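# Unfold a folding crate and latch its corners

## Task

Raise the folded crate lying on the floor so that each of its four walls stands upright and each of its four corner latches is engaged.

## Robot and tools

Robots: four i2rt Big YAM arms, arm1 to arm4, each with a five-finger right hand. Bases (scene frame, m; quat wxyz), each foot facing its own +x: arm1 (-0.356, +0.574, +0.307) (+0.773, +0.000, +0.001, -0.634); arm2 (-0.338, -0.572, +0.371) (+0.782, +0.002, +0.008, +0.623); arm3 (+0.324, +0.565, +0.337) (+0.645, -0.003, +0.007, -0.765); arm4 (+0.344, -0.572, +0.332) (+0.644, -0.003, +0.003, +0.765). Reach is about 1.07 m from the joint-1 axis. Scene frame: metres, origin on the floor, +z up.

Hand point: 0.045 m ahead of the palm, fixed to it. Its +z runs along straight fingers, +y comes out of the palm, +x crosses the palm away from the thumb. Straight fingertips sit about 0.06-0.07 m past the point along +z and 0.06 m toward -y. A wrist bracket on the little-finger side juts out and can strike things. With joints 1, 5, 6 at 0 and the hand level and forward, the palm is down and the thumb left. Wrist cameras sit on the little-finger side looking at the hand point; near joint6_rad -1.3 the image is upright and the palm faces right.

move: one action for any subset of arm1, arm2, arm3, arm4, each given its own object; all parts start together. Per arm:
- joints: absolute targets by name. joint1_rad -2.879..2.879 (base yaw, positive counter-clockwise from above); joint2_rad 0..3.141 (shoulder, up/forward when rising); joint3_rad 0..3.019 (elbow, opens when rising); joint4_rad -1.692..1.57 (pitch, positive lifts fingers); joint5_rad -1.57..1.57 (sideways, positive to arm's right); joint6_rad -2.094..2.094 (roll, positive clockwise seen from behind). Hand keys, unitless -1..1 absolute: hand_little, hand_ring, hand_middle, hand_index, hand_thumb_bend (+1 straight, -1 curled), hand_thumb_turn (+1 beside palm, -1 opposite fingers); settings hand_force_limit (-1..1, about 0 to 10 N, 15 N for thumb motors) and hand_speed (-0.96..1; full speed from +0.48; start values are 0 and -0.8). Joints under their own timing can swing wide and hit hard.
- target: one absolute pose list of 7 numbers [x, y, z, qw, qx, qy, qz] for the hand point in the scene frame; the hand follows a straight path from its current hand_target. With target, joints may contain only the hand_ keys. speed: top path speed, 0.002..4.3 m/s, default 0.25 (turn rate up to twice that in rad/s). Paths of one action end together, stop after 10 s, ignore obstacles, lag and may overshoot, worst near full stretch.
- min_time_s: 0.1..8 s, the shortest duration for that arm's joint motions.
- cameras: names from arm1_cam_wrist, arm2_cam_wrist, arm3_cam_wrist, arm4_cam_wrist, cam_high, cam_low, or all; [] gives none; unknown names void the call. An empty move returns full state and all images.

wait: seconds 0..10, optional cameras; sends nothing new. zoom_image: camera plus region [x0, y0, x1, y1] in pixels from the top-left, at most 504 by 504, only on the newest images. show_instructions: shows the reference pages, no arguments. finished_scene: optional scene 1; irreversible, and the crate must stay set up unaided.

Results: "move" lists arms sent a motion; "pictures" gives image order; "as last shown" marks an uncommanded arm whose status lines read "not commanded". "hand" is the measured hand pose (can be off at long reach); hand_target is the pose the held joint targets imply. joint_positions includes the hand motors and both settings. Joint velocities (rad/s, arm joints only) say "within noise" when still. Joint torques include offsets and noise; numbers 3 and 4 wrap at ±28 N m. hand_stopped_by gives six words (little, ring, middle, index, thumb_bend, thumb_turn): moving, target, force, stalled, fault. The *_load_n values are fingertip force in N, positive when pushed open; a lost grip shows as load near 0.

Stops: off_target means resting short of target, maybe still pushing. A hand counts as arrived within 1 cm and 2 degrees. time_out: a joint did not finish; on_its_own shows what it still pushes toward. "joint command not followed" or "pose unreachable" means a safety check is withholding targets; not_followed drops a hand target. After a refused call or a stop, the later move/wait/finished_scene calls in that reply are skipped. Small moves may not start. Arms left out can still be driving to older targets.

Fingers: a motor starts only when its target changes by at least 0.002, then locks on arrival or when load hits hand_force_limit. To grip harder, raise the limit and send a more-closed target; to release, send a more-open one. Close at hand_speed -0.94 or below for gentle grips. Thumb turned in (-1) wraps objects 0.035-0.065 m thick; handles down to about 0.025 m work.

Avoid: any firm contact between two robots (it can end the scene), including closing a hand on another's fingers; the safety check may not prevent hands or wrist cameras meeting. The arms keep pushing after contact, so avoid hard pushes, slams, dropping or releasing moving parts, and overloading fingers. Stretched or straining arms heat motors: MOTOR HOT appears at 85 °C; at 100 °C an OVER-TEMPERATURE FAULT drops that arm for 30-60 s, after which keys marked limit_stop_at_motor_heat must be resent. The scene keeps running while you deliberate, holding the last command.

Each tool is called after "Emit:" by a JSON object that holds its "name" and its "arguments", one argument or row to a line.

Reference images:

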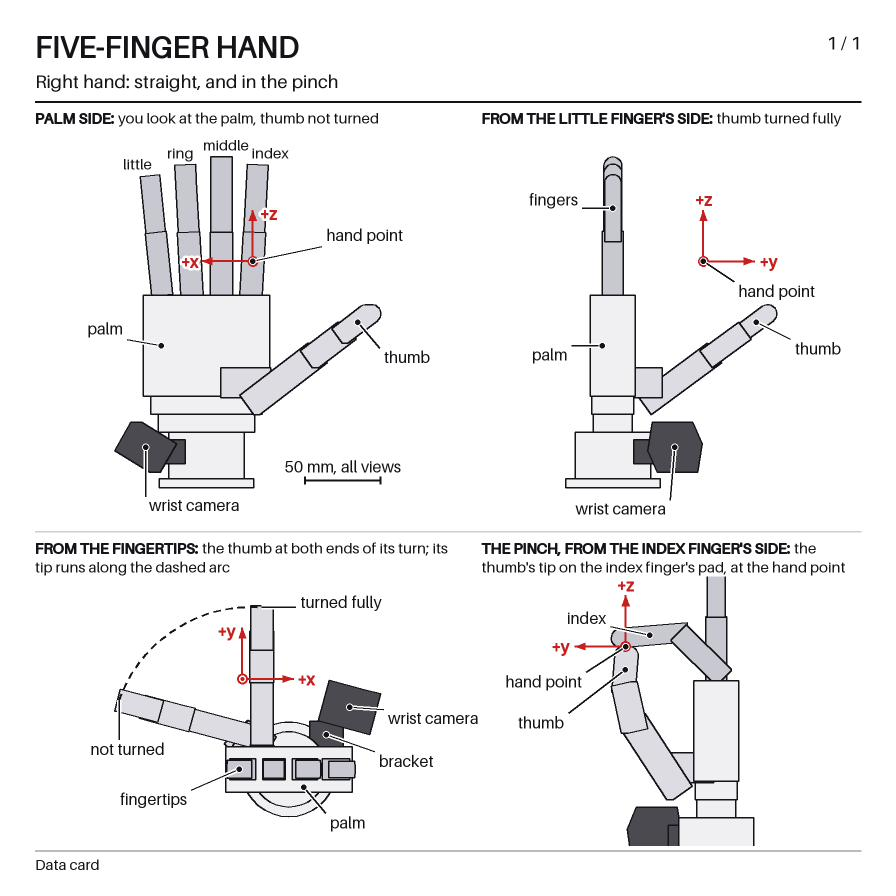

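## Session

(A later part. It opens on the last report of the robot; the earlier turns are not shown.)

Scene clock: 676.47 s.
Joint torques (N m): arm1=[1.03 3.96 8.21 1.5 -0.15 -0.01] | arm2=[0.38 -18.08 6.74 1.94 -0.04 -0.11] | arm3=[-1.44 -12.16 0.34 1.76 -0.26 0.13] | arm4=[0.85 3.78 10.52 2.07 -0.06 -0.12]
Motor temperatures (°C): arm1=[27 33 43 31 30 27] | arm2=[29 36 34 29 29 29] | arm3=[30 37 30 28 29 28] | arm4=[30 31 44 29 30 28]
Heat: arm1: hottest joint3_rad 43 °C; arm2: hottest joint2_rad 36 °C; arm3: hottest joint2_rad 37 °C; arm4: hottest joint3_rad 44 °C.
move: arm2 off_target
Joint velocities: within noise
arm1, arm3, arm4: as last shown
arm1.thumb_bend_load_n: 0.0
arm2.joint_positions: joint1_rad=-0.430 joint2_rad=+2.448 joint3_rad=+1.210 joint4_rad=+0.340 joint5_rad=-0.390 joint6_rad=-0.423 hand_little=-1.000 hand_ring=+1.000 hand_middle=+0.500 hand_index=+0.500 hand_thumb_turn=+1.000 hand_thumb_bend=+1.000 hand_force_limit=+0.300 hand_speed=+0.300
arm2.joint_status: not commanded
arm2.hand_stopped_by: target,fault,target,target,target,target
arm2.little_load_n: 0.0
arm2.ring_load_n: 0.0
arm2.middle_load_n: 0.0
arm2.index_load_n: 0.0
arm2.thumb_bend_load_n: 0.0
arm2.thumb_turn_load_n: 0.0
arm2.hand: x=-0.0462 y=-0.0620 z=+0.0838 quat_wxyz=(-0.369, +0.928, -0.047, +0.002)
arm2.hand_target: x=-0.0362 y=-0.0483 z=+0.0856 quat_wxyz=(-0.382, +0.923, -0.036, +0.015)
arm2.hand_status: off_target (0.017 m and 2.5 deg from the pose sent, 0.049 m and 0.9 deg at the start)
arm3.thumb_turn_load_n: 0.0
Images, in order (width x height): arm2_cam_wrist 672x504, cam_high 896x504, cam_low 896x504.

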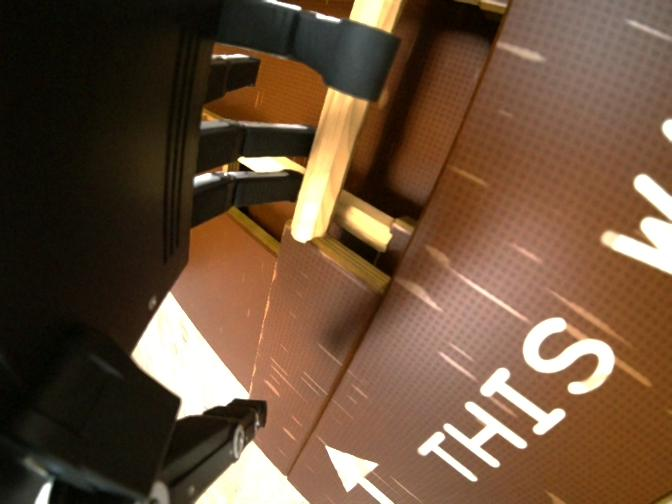

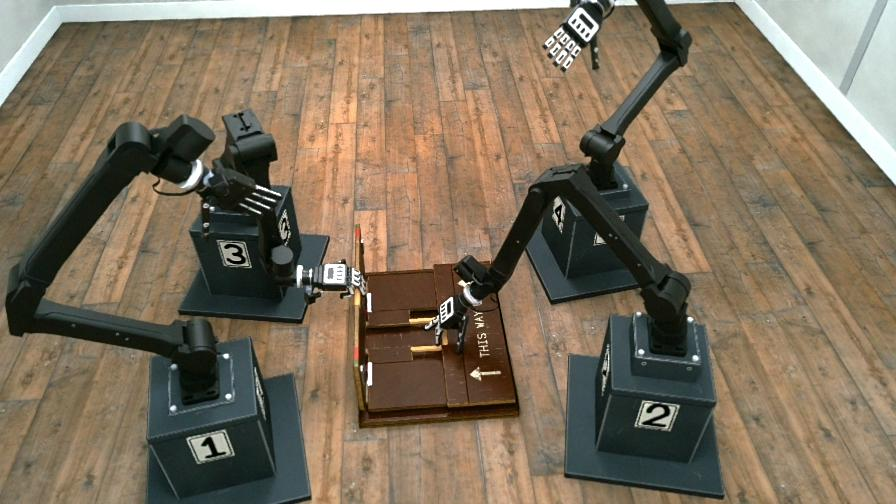

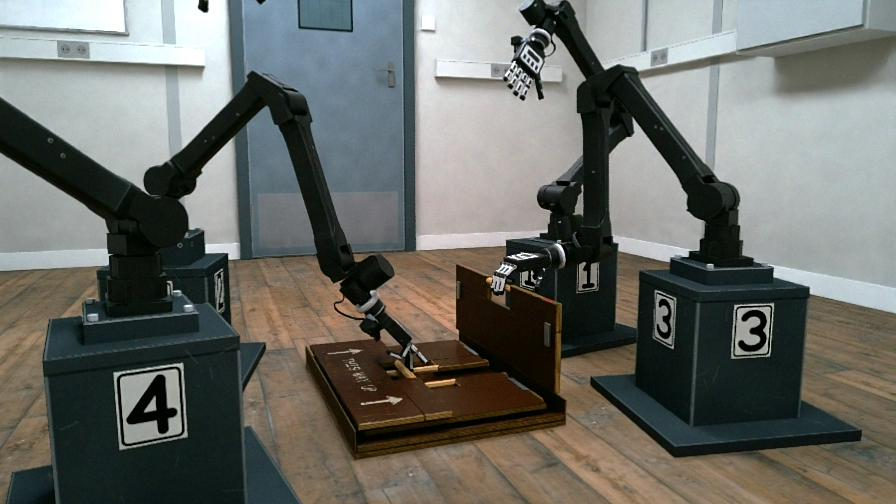

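Emit:
{"name": "move", "arguments": {
  "arm2": {"target": [-0.004, -0.041, 0.12, -0.3824, 0.9232, -0.0363, 0.0150], "speed": 0.12}
}}

Emit:
{"name": "move", "arguments": {
  "arm2": {"target": [-0.012, -0.046, 0.078, -0.3824, 0.9232, -0.0363, 0.0150], "speed": 0.1}
}}

Emit:
{"name": "move", "arguments": {
  "arm2": {"target": [-0.012, -0.045, 0.062, -0.3824, 0.9232, -0.0363, 0.0150], "speed": 0.06},
  "cameras": ["arm2_cam_wrist", "cam_high", "cam_low"]
}}

Emit:
{"name": "zoom_image", "arguments": {
  "camera": "cam_high",
  "region": [380, 260, 500, 380]
}}

Emit:
{"name": "zoom_image", "arguments": {
  "camera": "arm2_cam_wrist",
  "region": [200, 0, 500, 300]
}}

Emit:
{"name": "zoom_image", "arguments": {
  "camera": "cam_low",
  "region": [370, 320, 470, 420]
}}

Scene clock: 684.97 s.
Joint torques (N m): arm1=[1.03 4.01 8.2 1.5 -0.15 0] | arm2=[0.03 -21.54 7.21 0.61 -0.31 -0.12] | arm3=[-1.38 -11.99 0.43 1.76 -0.27 0.09] | arm4=[1.03 3.78 10.55 2.06 -0.07 -0.12]
Motor temperatures (°C): arm1=[27 33 43 31 30 27] | arm2=[29 36 35 29 29 29] | arm3=[30 37 30 28 29 28] | arm4=[30 31 44 29 30 28]
Heat: arm1: hottest joint3_rad 43 °C; arm2: hottest joint2_rad 36 °C; arm3: hottest joint2_rad 37 °C; arm4: hottest joint3_rad 44 °C.
move: arm2 off_target
Joint velocities: within noise
arm1, arm3, arm4: as last shown
arm2.joint_positions: joint1_rad=-0.459 joint2_rad=+2.418 joint3_rad=+1.255 joint4_rad=+0.255 joint5_rad=-0.408 joint6_rad=-0.453 hand_little=-1.000 hand_ring=+1.000 hand_middle=+0.500 hand_index=+0.500 hand_thumb_turn=+1.000 hand_thumb_bend=+1.000 hand_force_limit=+0.300 hand_speed=+0.300
arm2.joint_status: not commanded
arm2.hand_stopped_by: target,fault,target,target,target,target
arm2.little_load_n: 0.0
arm2.ring_load_n: 0.0
arm2.middle_load_n: 0.0
arm2.index_load_n: 0.0
arm2.thumb_bend_load_n: -0.5
arm2.thumb_turn_load_n: 0.0
arm2.hand: x=-0.0214 y=-0.0559 z=+0.1028 quat_wxyz=(-0.369, +0.929, -0.044, +0.003)
arm2.hand_target: x=-0.0041 y=-0.0415 z=+0.1204 quat_wxyz=(-0.382, +0.923, -0.036, +0.015)
arm2.hand_status: off_target (0.029 m and 2.3 deg from the pose sent, 0.059 m and 2.5 deg at the start)
arm3.thumb_turn_load_n: -0.5
arm4.middle_load_n: -0.5
pictures: none

Scene clock: 686.23 s.
Joint torques (N m): arm1=[1.03 3.96 8.2 1.48 -0.16 0] | arm2=[0.56 -18.9 7.27 2 -0.23 -0.07] | arm3=[-1.44 -12.16 0.4 1.89 -0.27 0.14] | arm4=[1.03 3.72 10.54 2.04 -0.07 -0.12]
Motor temperatures (°C): arm1=[27 33 43 31 30 27] | arm2=[29 36 35 29 29 29] | arm3=[30 37 30 28 29 28] | arm4=[30 31 44 29 30 28]
Heat: arm1: hottest joint3_rad 43 °C; arm2: hottest joint2_rad 36 °C; arm3: hottest joint2_rad 37 °C; arm4: hottest joint3_rad 44 °C.
move: arm2 off_target
Joint velocities: within noise
arm1, arm3, arm4: as last shown
arm2.joint_positions: joint1_rad=-0.459 joint2_rad=+2.479 joint3_rad=+1.270 joint4_rad=+0.297 joint5_rad=-0.408 joint6_rad=-0.453 hand_little=-1.000 hand_ring=+1.000 hand_middle=+0.500 hand_index=+0.500 hand_thumb_turn=+1.000 hand_thumb_bend=+1.000 hand_force_limit=+0.300 hand_speed=+0.300
arm2.joint_status: not commanded
arm2.hand_stopped_by: target,fault,target,target,target,target
arm2.little_load_n: 0.0
arm2.ring_load_n: 0.0
arm2.middle_load_n: 0.0
arm2.index_load_n: 0.0
arm2.thumb_bend_load_n: 0.0
arm2.thumb_turn_load_n: 0.0
arm2.hand: x=-0.0256 y=-0.0607 z=+0.0755 quat_wxyz=(-0.367, +0.929, -0.044, +0.002)
arm2.hand_target: x=-0.0123 y=-0.0467 z=+0.0787 quat_wxyz=(-0.382, +0.923, -0.036, +0.015)
arm2.hand_status: off_target (0.020 m and 2.6 deg from the pose sent, 0.028 m and 2.3 deg at the start)
arm3.thumb_turn_load_n: 0.0
arm4.little_load_n: -0.5
arm4.middle_load_n: 0.0
pictures: none

Scene clock: 687.33 s.
Joint torques (N m): arm1=[1.03 4.01 8.18 1.48 -0.14 0] | arm2=[0.03 -18.55 7.1 2.02 -0.19 -0.07] | arm3=[-1.67 -12.51 0.38 1.84 -0.24 0.1] | arm4=[1.03 3.72 10.54 2.06 -0.07 -0.11]
Motor temperatures (°C): arm1=[27 33 43 31 30 27] | arm2=[29 36 35 29 29 29] | arm3=[30 37 30 28 29 28] | arm4=[30 31 44 29 30 28]
Heat: arm1: hottest joint3_rad 43 °C; arm2: hottest joint2_rad 36 °C; arm3: hottest joint2_rad 37 °C; arm4: hottest joint3_rad 44 °C.
move: arm2 off_target
Joint velocities: within noise
arm1, arm3, arm4: as last shown
arm2.joint_positions: joint1_rad=-0.459 joint2_rad=+2.514 joint3_rad=+1.294 joint4_rad=+0.313 joint5_rad=-0.408 joint6_rad=-0.453 hand_little=-1.000 hand_ring=+1.000 hand_middle=+0.500 hand_index=+0.500 hand_thumb_turn=+1.000 hand_thumb_bend=+1.000 hand_force_limit=+0.300 hand_speed=+0.300
arm2.joint_status: not commanded
arm2.hand_stopped_by: target,fault,target,target,target,target
arm2.little_load_n: 0.0
arm2.ring_load_n: 0.0
arm2.middle_load_n: 0.0
arm2.index_load_n: 0.0
arm2.thumb_bend_load_n: 0.0
arm2.thumb_turn_load_n: 0.0
arm2.hand: x=-0.0237 y=-0.0582 z=+0.0625 quat_wxyz=(-0.369, +0.928, -0.044, +0.003)
arm2.hand_target: x=-0.0123 y=-0.0456 z=+0.0625 quat_wxyz=(-0.382, +0.923, -0.037, +0.015)
arm2.hand_status: off_target (0.018 m and 2.3 deg from the pose sent, 0.025 m and 2.6 deg at the start)
arm4.little_load_n: 0.0
Images, in order (width x height): arm2_cam_wrist 672x504, cam_high 896x504, cam_low 896x504.

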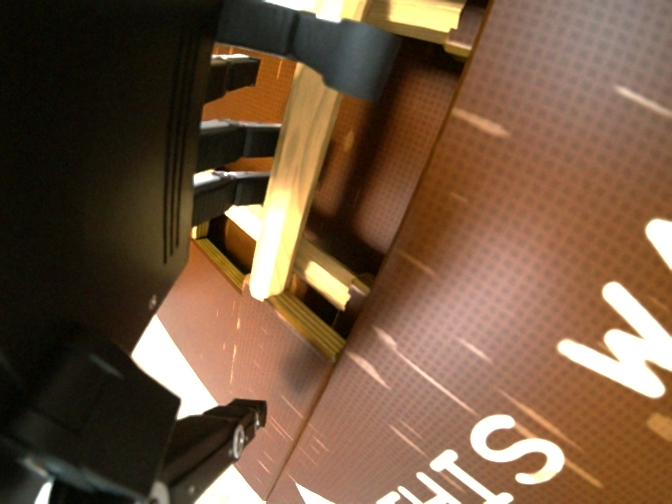

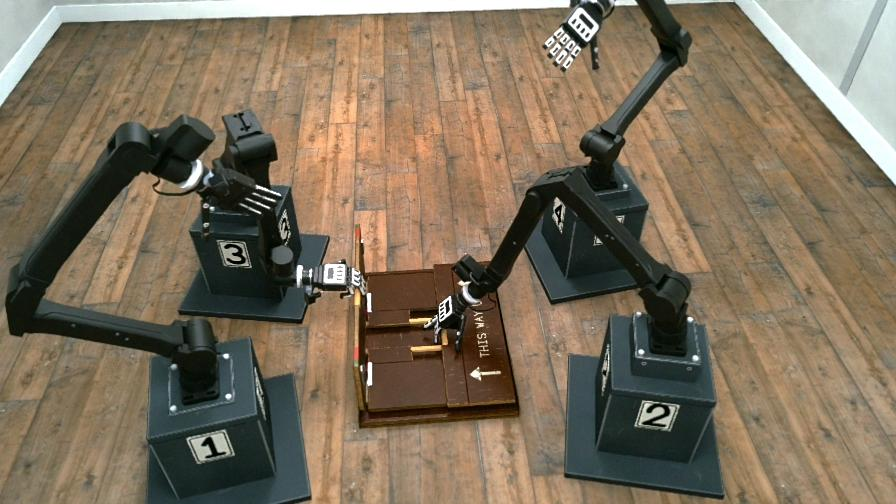

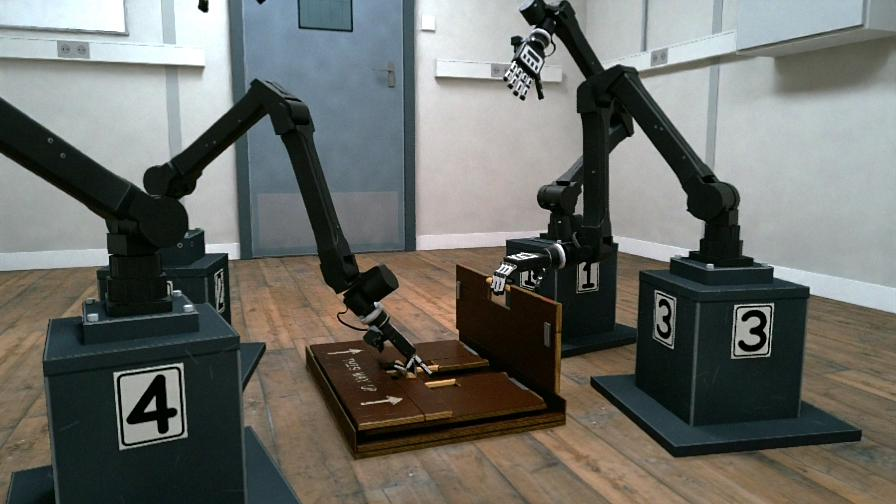

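Scaled by 4.200 from the camera's image (finer frame: 1280x720).

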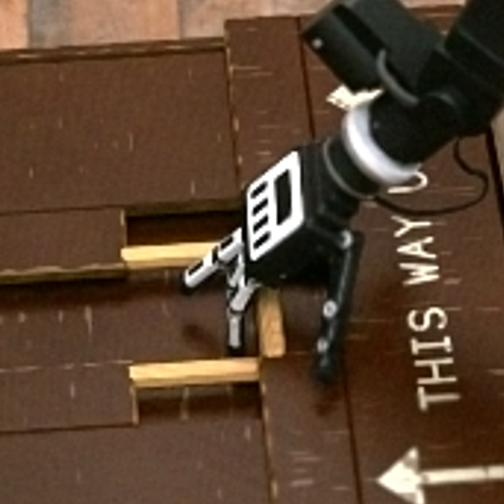

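Scaled by 1.680 from the camera's image (finer frame: 960x720).

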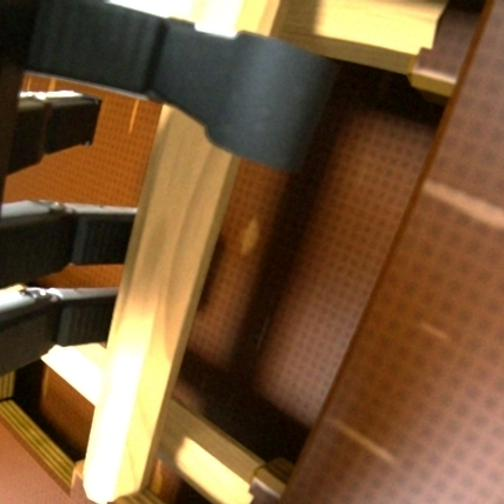

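Scaled by 5.040 from the camera's image (finer frame: 1280x720).

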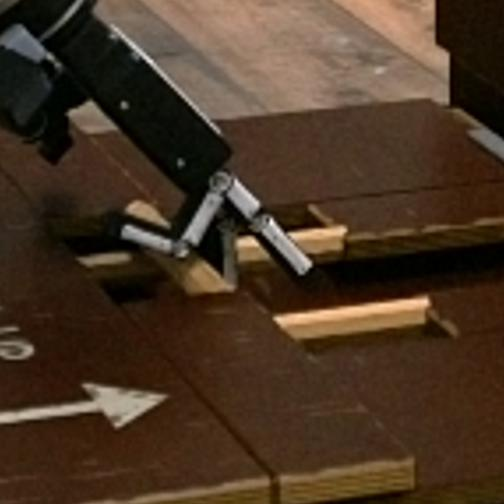

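Emit:
{"name": "move", "arguments": {
  "arm2": {"joints": {"hand_speed": -0.7, "hand_force_limit": -0.3, "hand_middle": -0.3, "hand_index": -0.3}},
  "cameras": ["arm2_cam_wrist", "cam_low"]
}}

Emit:
{"name": "zoom_image", "arguments": {
  "camera": "arm2_cam_wrist",
  "region": [200, 0, 500, 300]
}}

Emit:
{"name": "zoom_image", "arguments": {
  "camera": "cam_low",
  "region": [370, 320, 470, 420]
}}

Scene clock: 692.70 s.
Joint torques (N m): arm1=[1.03 3.9 8.18 1.48 -0.15 0] | arm2=[-0.32 -18.9 6.34 1.74 -0.26 -0.06] | arm3=[-1.44 -12.28 0.36 1.83 -0.28 0.12] | arm4=[0.97 3.66 10.54 2.03 -0.07 -0.12]
Motor temperatures (°C): arm1=[27 33 43 31 30 27] | arm2=[29 36 35 29 29 29] | arm3=[30 37 30 28 29 28] | arm4=[30 31 44 29 30 28]
Heat: arm1: hottest joint3_rad 43 °C; arm2: hottest joint2_rad 36 °C; arm3: hottest joint2_rad 37 °C; arm4: hottest joint3_rad 44 °C.
move: arm2 off_target
Joint velocities: within noise
arm1, arm3, arm4: as last shown
arm1.ring_load_n: -0.5
arm2.joint_positions: joint1_rad=-0.458 joint2_rad=+2.521 joint3_rad=+1.305 joint4_rad=+0.318 joint5_rad=-0.406 joint6_rad=-0.453 hand_little=-1.000 hand_ring=+1.000 hand_middle=+0.143 hand_index=+0.116 hand_thumb_turn=+1.000 hand_thumb_bend=+1.000 hand_force_limit=-0.300 hand_speed=-0.700
arm2.joint_status: hand_middle off_target (ended at +0.143, target -0.300); hand_index off_target (ended at +0.116, target -0.300); the others done
arm2.hand_stopped_by: target,fault,force,force,target,target
arm2.little_load_n: 0.0
arm2.ring_load_n: 0.0
arm2.middle_load_n: 0.0
arm2.index_load_n: 3.0
arm2.thumb_bend_load_n: 0.0
arm2.thumb_turn_load_n: 0.0
arm2.hand: x=-0.0207 y=-0.0543 z=+0.0613 quat_wxyz=(-0.372, +0.927, -0.043, +0.006)
arm2.hand_target: x=-0.0123 y=-0.0455 z=+0.0627 quat_wxyz=(-0.382, +0.923, -0.036, +0.015)
arm2.hand_status: not commanded
Images, in order (width x height): arm2_cam_wrist 672x504, cam_low 896x504.

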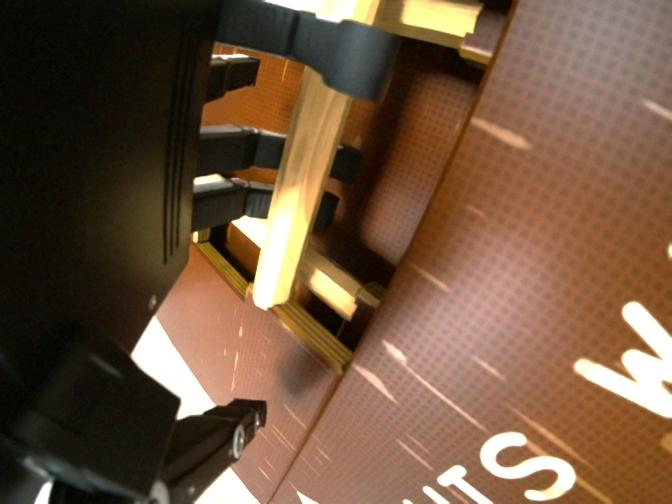

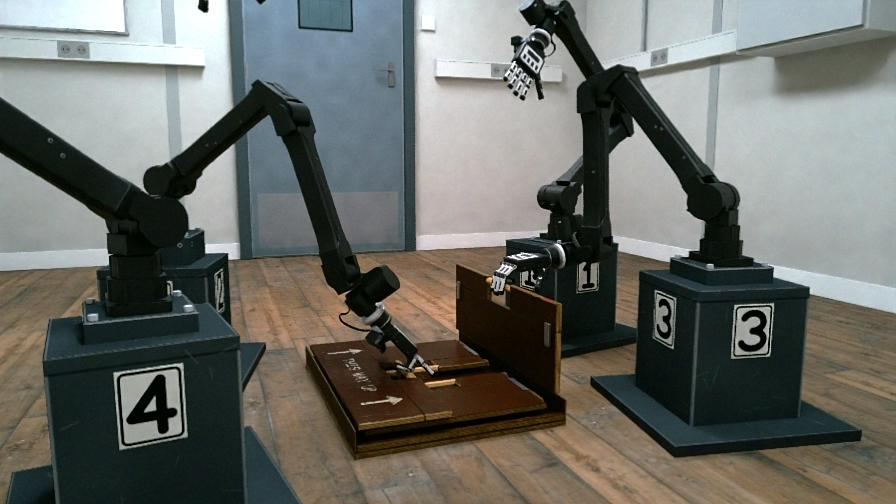

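Scaled by 1.680 from the camera's image (finer frame: 960x720).

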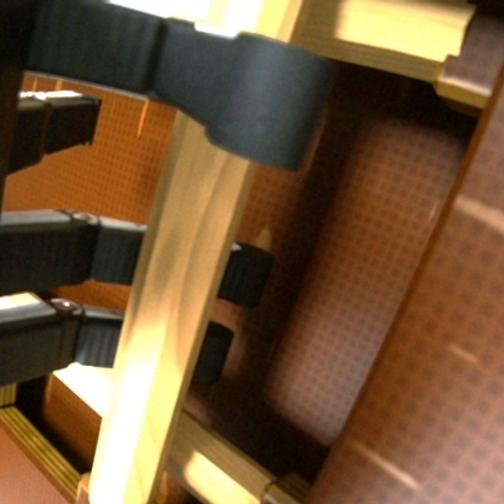

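Scaled by 5.040 from the camera's image (finer frame: 1280x720).

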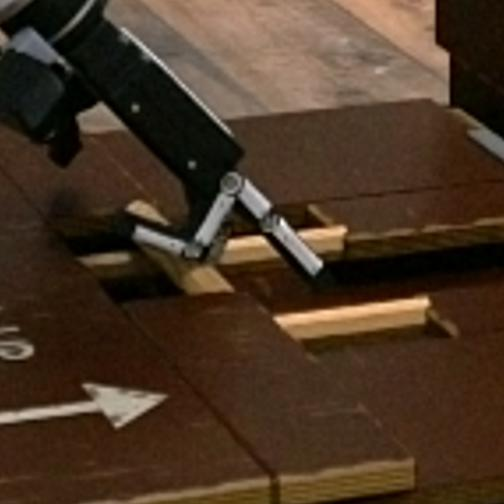

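Emit:
{"name": "move", "arguments": {
  "arm2": {"target": [-0.013, -0.0585, 0.115, -0.4223, 0.9056, -0.0356, 0.0166], "speed": 0.08}
}}

Emit:
{"name": "move", "arguments": {
  "arm2": {"target": [-0.014, -0.076, 0.1575, -0.4613, 0.8863, -0.0348, 0.0181], "speed": 0.08},
  "cameras": ["arm2_cam_wrist", "cam_low"]
}}

Emit:
{"name": "zoom_image", "arguments": {
  "camera": "cam_low",
  "region": [330, 280, 480, 400]
}}

Emit:
{"name": "zoom_image", "arguments": {
  "camera": "arm2_cam_wrist",
  "region": [200, 0, 500, 300]
}}

Scene clock: 700.63 s.
Joint torques (N m): arm1=[0.97 4.01 8.18 1.48 -0.15 0] | arm2=[-1.14 -22.07 2.48 1.52 -0.67 0.05] | arm3=[-1.61 -12.51 0.43 1.85 -0.26 0.13] | arm4=[0.97 3.72 10.51 2.07 -0.06 -0.12]
Motor temperatures (°C): arm1=[27 33 43 31 30 27] | arm2=[29 36 35 29 29 29] | arm3=[30 37 30 28 29 28] | arm4=[30 31 45 29 30 28]
Heat: arm1: hottest joint3_rad 43 °C; arm2: hottest joint2_rad 36 °C; arm3: hottest joint2_rad 37 °C; arm4: hottest joint3_rad 45 °C.
move: arm2 off_target
Joint velocities: within noise
arm1, arm3, arm4: as last shown
arm1.ring_load_n: 0.5
arm2.joint_positions: joint1_rad=-0.470 joint2_rad=+2.443 joint3_rad=+1.211 joint4_rad=+0.416 joint5_rad=-0.456 joint6_rad=-0.453 hand_little=-1.000 hand_ring=+1.000 hand_middle=+0.143 hand_index=+0.116 hand_thumb_turn=+1.000 hand_thumb_bend=+1.000 hand_force_limit=-0.300 hand_speed=-0.700
arm2.joint_status: not commanded
arm2.hand_stopped_by: target,fault,force,force,target,target
arm2.little_load_n: 0.0
arm2.ring_load_n: 0.0
arm2.middle_load_n: 0.0
arm2.index_load_n: 5.5
arm2.thumb_bend_load_n: 0.0
arm2.thumb_turn_load_n: 0.0
arm2.hand: x=-0.0229 y=-0.0551 z=+0.0979 quat_wxyz=(-0.412, +0.910, -0.030, +0.011)
arm2.hand_target: x=-0.0131 y=-0.0582 z=+0.1144 quat_wxyz=(-0.422, +0.906, -0.035, +0.017)
arm2.hand_status: off_target (0.020 m and 1.6 deg from the pose sent, 0.054 m and 6.5 deg at the start)
arm3.index_load_n: 0.5
pictures: none

Scene clock: 701.83 s.
Joint torques (N m): arm1=[1.03 4.01 8.2 1.48 -0.15 -0.01] | arm2=[-1.55 -20.84 2.25 1.87 -0.54 0.16] | arm3=[-1.38 -11.93 0.32 1.81 -0.29 0.11] | arm4=[1.03 3.72 10.55 2.07 -0.06 -0.12]
Motor temperatures (°C): arm1=[27 33 43 31 30 27] | arm2=[29 36 35 29 29 29] | arm3=[30 37 30 28 29 28] | arm4=[30 31 45 29 30 28]
Heat: arm1: hottest joint3_rad 43 °C; arm2: hottest joint2_rad 36 °C; arm3: hottest joint2_rad 37 °C; arm4: hottest joint3_rad 45 °C.
move: arm2 off_target
Joint velocities: within noise
arm1.joint_positions: joint1_rad=+0.086 joint2_rad=+0.649 joint3_rad=+1.430 joint4_rad=-1.633 joint5_rad=-0.218 joint6_rad=-1.318 hand_little=+1.000 hand_ring=+1.000 hand_middle=+1.000 hand_index=+1.000 hand_thumb_turn=+1.000 hand_thumb_bend=+1.000 hand_force_limit=+0.000 hand_speed=-0.800
arm1.joint_status: not commanded
arm1.hand_stopped_by: target,target,target,target,target,target
arm1.little_load_n: 0.0
arm1.ring_load_n: 0.0
arm1.middle_load_n: 0.0
arm1.index_load_n: 0.0
arm1.thumb_bend_load_n: 0.0
arm1.thumb_turn_load_n: 0.0
arm1.hand: x=-0.3134 y=+0.3994 z=+0.7535 quat_wxyz=(+0.085, +0.694, -0.621, +0.354)
arm1.hand_target: x=-0.3133 y=+0.3990 z=+0.7616 quat_wxyz=(+0.090, +0.692, -0.617, +0.362)
arm1.hand_status: not commanded
arm2.joint_positions: joint1_rad=-0.504 joint2_rad=+2.340 joint3_rad=+1.091 joint4_rad=+0.513 joint5_rad=-0.524 joint6_rad=-0.450 hand_little=-1.000 hand_ring=+1.000 hand_middle=+0.143 hand_index=+0.116 hand_thumb_turn=+1.000 hand_thumb_bend=+1.000 hand_force_limit=-0.300 hand_speed=-0.700
arm2.joint_status: not commanded
arm2.hand_stopped_by: target,fault,force,force,target,target
arm2.little_load_n: 0.0
arm2.ring_load_n: 0.0
arm2.middle_load_n: 0.0
arm2.index_load_n: 5.0
arm2.thumb_bend_load_n: 0.0
arm2.thumb_turn_load_n: 0.0
arm2.hand: x=-0.0229 y=-0.0690 z=+0.1439 quat_wxyz=(-0.454, +0.891, -0.022, +0.014)
arm2.hand_target: x=-0.0141 y=-0.0758 z=+0.1569 quat_wxyz=(-0.461, +0.886, -0.035, +0.018)
arm2.hand_status: off_target (0.018 m and 1.8 deg from the pose sent, 0.064 m and 6.3 deg at the start)
arm3: as last shown
arm3.ring_load_n: -0.5
arm3.index_load_n: 0.0
arm4.joint_positions: joint1_rad=+0.459 joint2_rad=+0.625 joint3_rad=+1.415 joint4_rad=-1.201 joint5_rad=-0.136 joint6_rad=-0.860 hand_little=+1.000 hand_ring=+1.000 hand_middle=+1.000 hand_index=+1.000 hand_thumb_turn=+1.000 hand_thumb_bend=+1.000 hand_force_limit=+0.000 hand_speed=-0.800
arm4.joint_status: not commanded
arm4.hand_stopped_by: target,target,target,target,target,target
arm4.little_load_n: 0.0
arm4.ring_load_n: 0.0
arm4.middle_load_n: 0.0
arm4.index_load_n: 0.0
arm4.thumb_bend_load_n: 0.0
arm4.thumb_turn_load_n: -0.5
arm4.hand: x=+0.1980 y=-0.3696 z=+0.8436 quat_wxyz=(-0.547, +0.590, +0.593, +0.005)
arm4.hand_target: x=+0.1989 y=-0.3708 z=+0.8539 quat_wxyz=(-0.557, +0.585, +0.590, +0.006)
arm4.hand_status: not commanded
Images, in order (width x height): arm2_cam_wrist 672x504, cam_low 896x504.

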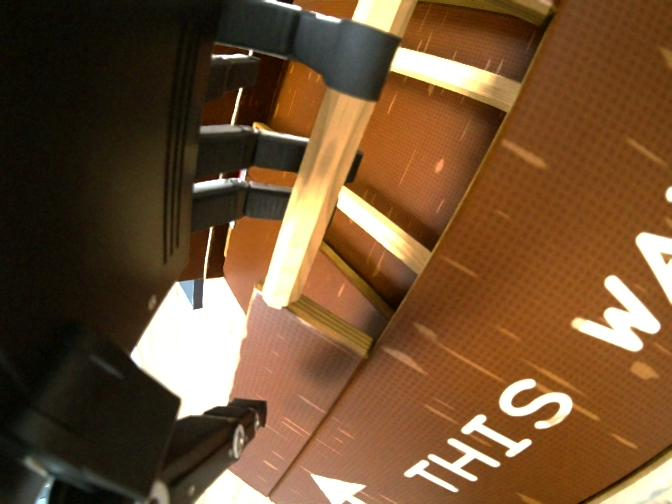

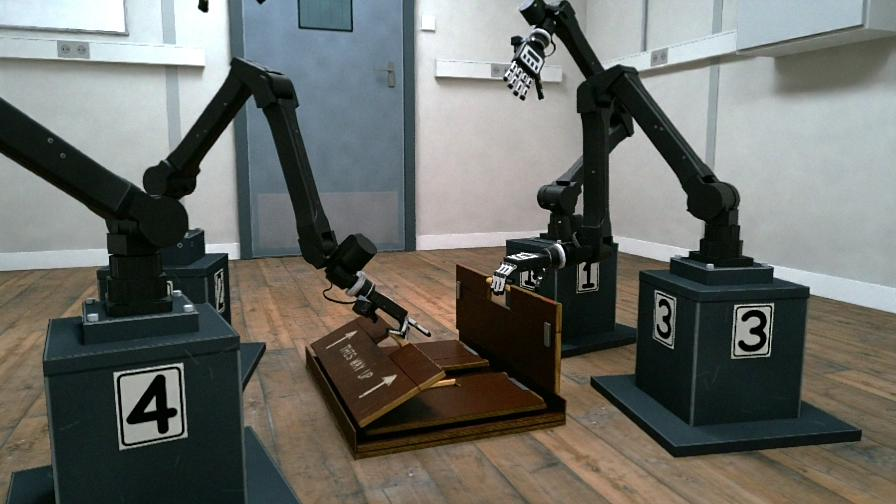

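Scaled by 3.360 from the camera's image (finer frame: 1280x720).

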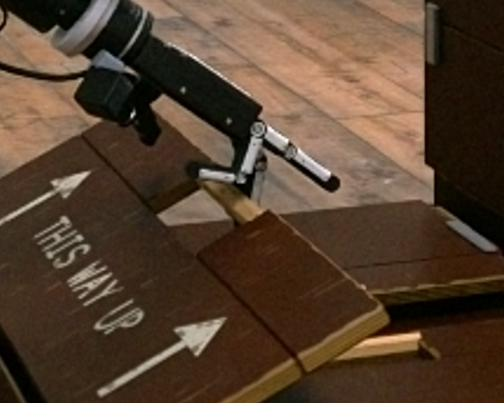

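Scaled by 1.680 from the camera's image (finer frame: 960x720).

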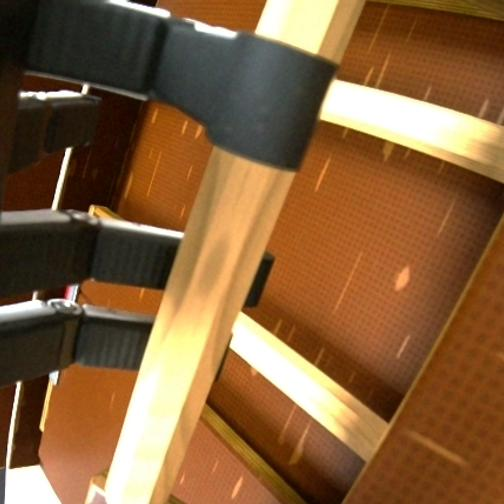

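Emit:
{"name": "move", "arguments": {
  "arm2": {"joints": {"hand_speed": -0.4, "hand_force_limit": -0.6, "hand_thumb_turn": -1}},
  "cameras": ["arm2_cam_wrist", "cam_low"]
}}

Emit:
{"name": "zoom_image", "arguments": {
  "camera": "arm2_cam_wrist",
  "region": [200, 100, 600, 500]
}}

Emit:
{"name": "zoom_image", "arguments": {
  "camera": "cam_low",
  "region": [330, 280, 480, 400]
}}

Scene clock: 707.30 s.
Joint torques (N m): arm1=[1.08 4.01 8.21 1.5 -0.15 0] | arm2=[-1.85 -20.89 2.37 1.88 -0.52 0.11] | arm3=[-1.85 -12.34 0.38 1.8 -0.27 0.13] | arm4=[1.08 3.72 10.56 2.07 -0.06 -0.12]
Motor temperatures (°C): arm1=[27 33 43 31 30 27] | arm2=[29 36 35 29 30 29] | arm3=[30 37 30 28 29 28] | arm4=[30 31 45 29 30 28]
Heat: arm1: hottest joint3_rad 43 °C; arm2: hottest joint2_rad 36 °C; arm3: hottest joint2_rad 37 °C; arm4: hottest joint3_rad 45 °C.
move: arm2 done
Joint velocities: within noise
arm1, arm4: as last shown
arm2.joint_positions: joint1_rad=-0.504 joint2_rad=+2.340 joint3_rad=+1.091 joint4_rad=+0.513 joint5_rad=-0.524 joint6_rad=-0.449 hand_little=-1.000 hand_ring=+1.000 hand_middle=+0.143 hand_index=+0.116 hand_thumb_turn=-1.000 hand_thumb_bend=+1.000 hand_force_limit=-0.600 hand_speed=-0.400
arm2.joint_status: all done
arm2.hand_stopped_by: target,fault,force,force,target,target
arm2.little_load_n: 0.0
arm2.ring_load_n: 0.0
arm2.middle_load_n: 0.0
arm2.index_load_n: 5.0
arm2.thumb_bend_load_n: 0.0
arm2.thumb_turn_load_n: 0.0
arm2.hand: x=-0.0230 y=-0.0690 z=+0.1439 quat_wxyz=(-0.454, +0.891, -0.023, +0.014)
arm2.hand_target: x=-0.0141 y=-0.0758 z=+0.1569 quat_wxyz=(-0.461, +0.886, -0.035, +0.018)
arm2.hand_status: not commanded
arm3.joint_positions: joint1_rad=-0.933 joint2_rad=+2.278 joint3_rad=+0.685 joint4_rad=+1.413 joint5_rad=-1.111 joint6_rad=-0.161 hand_little=-1.000 hand_ring=+0.116 hand_middle=+0.090 hand_index=+0.090 hand_thumb_turn=+1.000 hand_thumb_bend=+1.000 hand_force_limit=-0.300 hand_speed=-0.700
arm3.joint_status: not commanded
arm3.hand_stopped_by: target,force,force,force,target,target
arm3.little_load_n: 0.0
arm3.ring_load_n: 0.0
arm3.middle_load_n: 0.5
arm3.index_load_n: 0.0
arm3.thumb_bend_load_n: 0.0
arm3.thumb_turn_load_n: 0.0
arm3.hand: x=+0.0137 y=+0.2049 z=+0.2421 quat_wxyz=(+0.000, +0.010, -0.737, +0.676)
arm3.hand_target: x=+0.0131 y=+0.2119 z=+0.2361 quat_wxyz=(+0.000, +0.000, -0.737, +0.675)
arm3.hand_status: not commanded
arm4.middle_load_n: -0.5
arm4.thumb_turn_load_n: 0.0
Images, in order (width x height): arm2_cam_wrist 672x504, cam_low 896x504.

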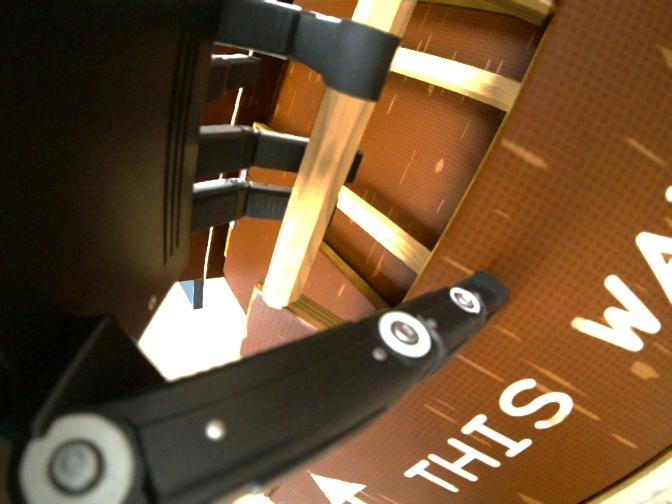

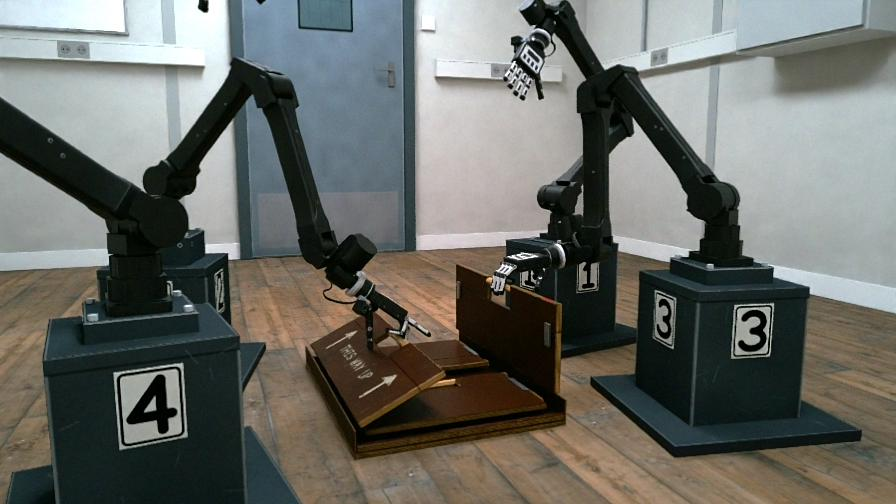

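Scaled by 1.260 from the camera's image (finer frame: 960x720).

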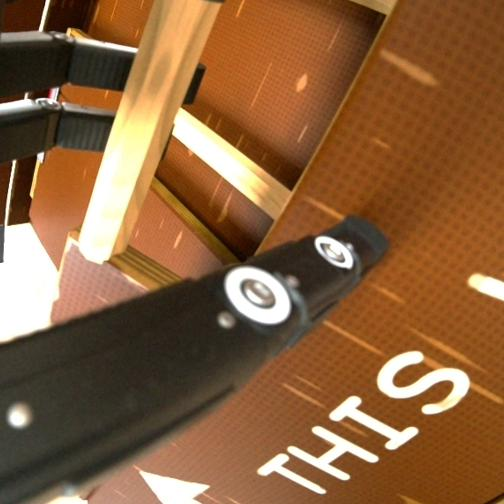

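Scaled by 3.360 from the camera's image (finer frame: 1280x720).

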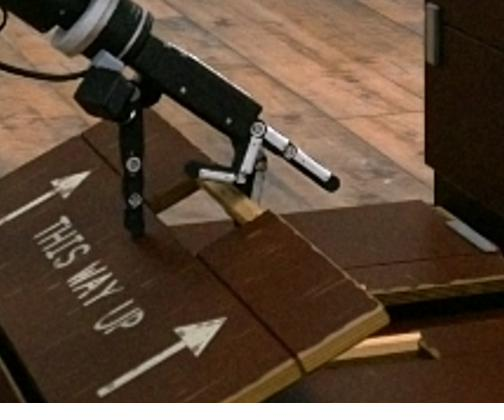

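Emit:
{"name": "move", "arguments": {
  "arm2": {"joints": {"hand_speed": -0.6, "hand_force_limit": -0.7, "hand_thumb_bend": -0.6}},
  "cameras": ["arm2_cam_wrist", "cam_low"]
}}

Emit:
{"name": "zoom_image", "arguments": {
  "camera": "arm2_cam_wrist",
  "region": [200, 100, 600, 500]
}}

Emit:
{"name": "zoom_image", "arguments": {
  "camera": "cam_low",
  "region": [330, 280, 480, 400]
}}

Scene clock: 718.20 s.
Joint torques (N m): arm1=[0.97 4.07 8.23 1.48 -0.15 -0.01] | arm2=[-1.49 -21.25 2.33 1.8 -0.53 0.13] | arm3=[-1.55 -12.22 0.39 1.78 -0.27 0.11] | arm4=[0.91 3.78 10.51 2.06 -0.06 -0.12]
Motor temperatures (°C): arm1=[27 33 43 31 30 27] | arm2=[29 37 34 29 30 29] | arm3=[30 37 30 28 29 28] | arm4=[30 31 45 29 30 28]
Heat: arm1: hottest joint3_rad 43 °C; arm2: hottest joint2_rad 37 °C; arm3: hottest joint2_rad 37 °C; arm4: hottest joint3_rad 45 °C.
move: arm2 off_target
Joint velocities: within noise
arm1, arm3, arm4: as last shown
arm2.joint_positions: joint1_rad=-0.505 joint2_rad=+2.340 joint3_rad=+1.091 joint4_rad=+0.513 joint5_rad=-0.524 joint6_rad=-0.448 hand_little=-1.000 hand_ring=+1.000 hand_middle=+0.143 hand_index=+0.116 hand_thumb_turn=-1.000 hand_thumb_bend=+0.873 hand_force_limit=-0.700 hand_speed=-0.600
arm2.joint_status: hand_thumb_bend off_target (ended at +0.873, target -0.600); the others done
arm2.hand_stopped_by: target,fault,force,force,force,target
arm2.little_load_n: 0.0
arm2.ring_load_n: 0.0
arm2.middle_load_n: 0.0
arm2.index_load_n: 7.5
arm2.thumb_bend_load_n: 3.5
arm2.thumb_turn_load_n: 0.0
arm2.hand: x=-0.0226 y=-0.0691 z=+0.1442 quat_wxyz=(-0.454, +0.890, -0.024, +0.014)
arm2.hand_target: x=-0.0141 y=-0.0758 z=+0.1569 quat_wxyz=(-0.461, +0.886, -0.035, +0.018)
arm2.hand_status: not commanded
arm4.middle_load_n: 0.0
Images, in order (width x height): arm2_cam_wrist 672x504, cam_low 896x504.

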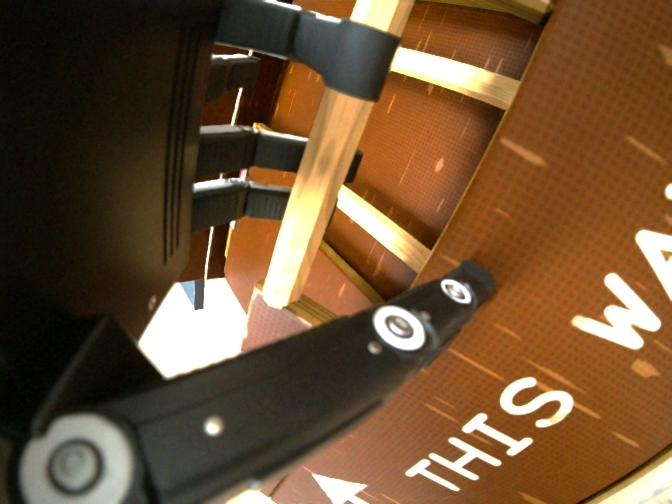

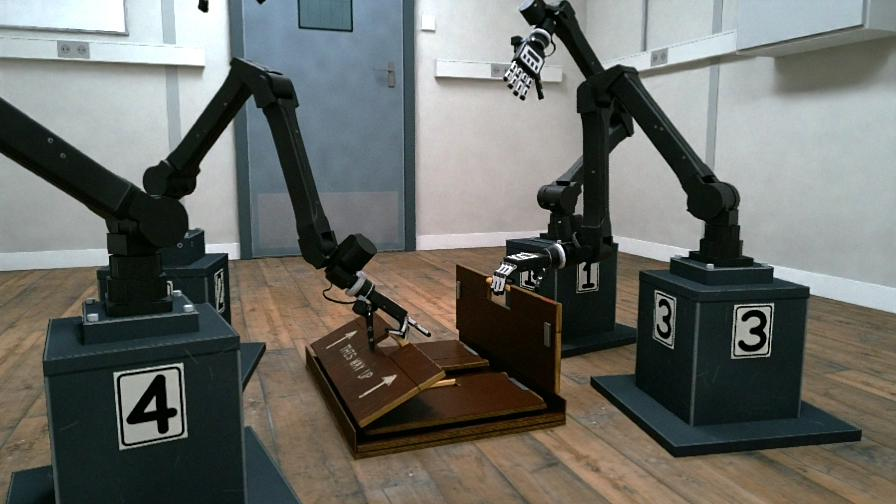

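Scaled by 1.260 from the camera's image (finer frame: 960x720).

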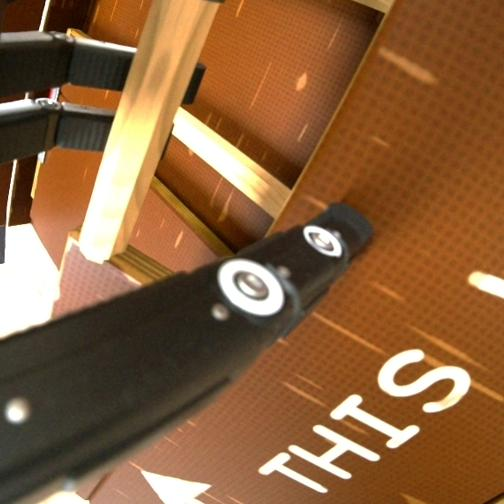

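Scaled by 3.360 from the camera's image (finer frame: 1280x720).

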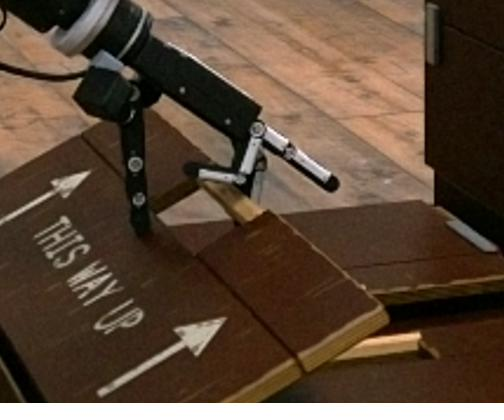

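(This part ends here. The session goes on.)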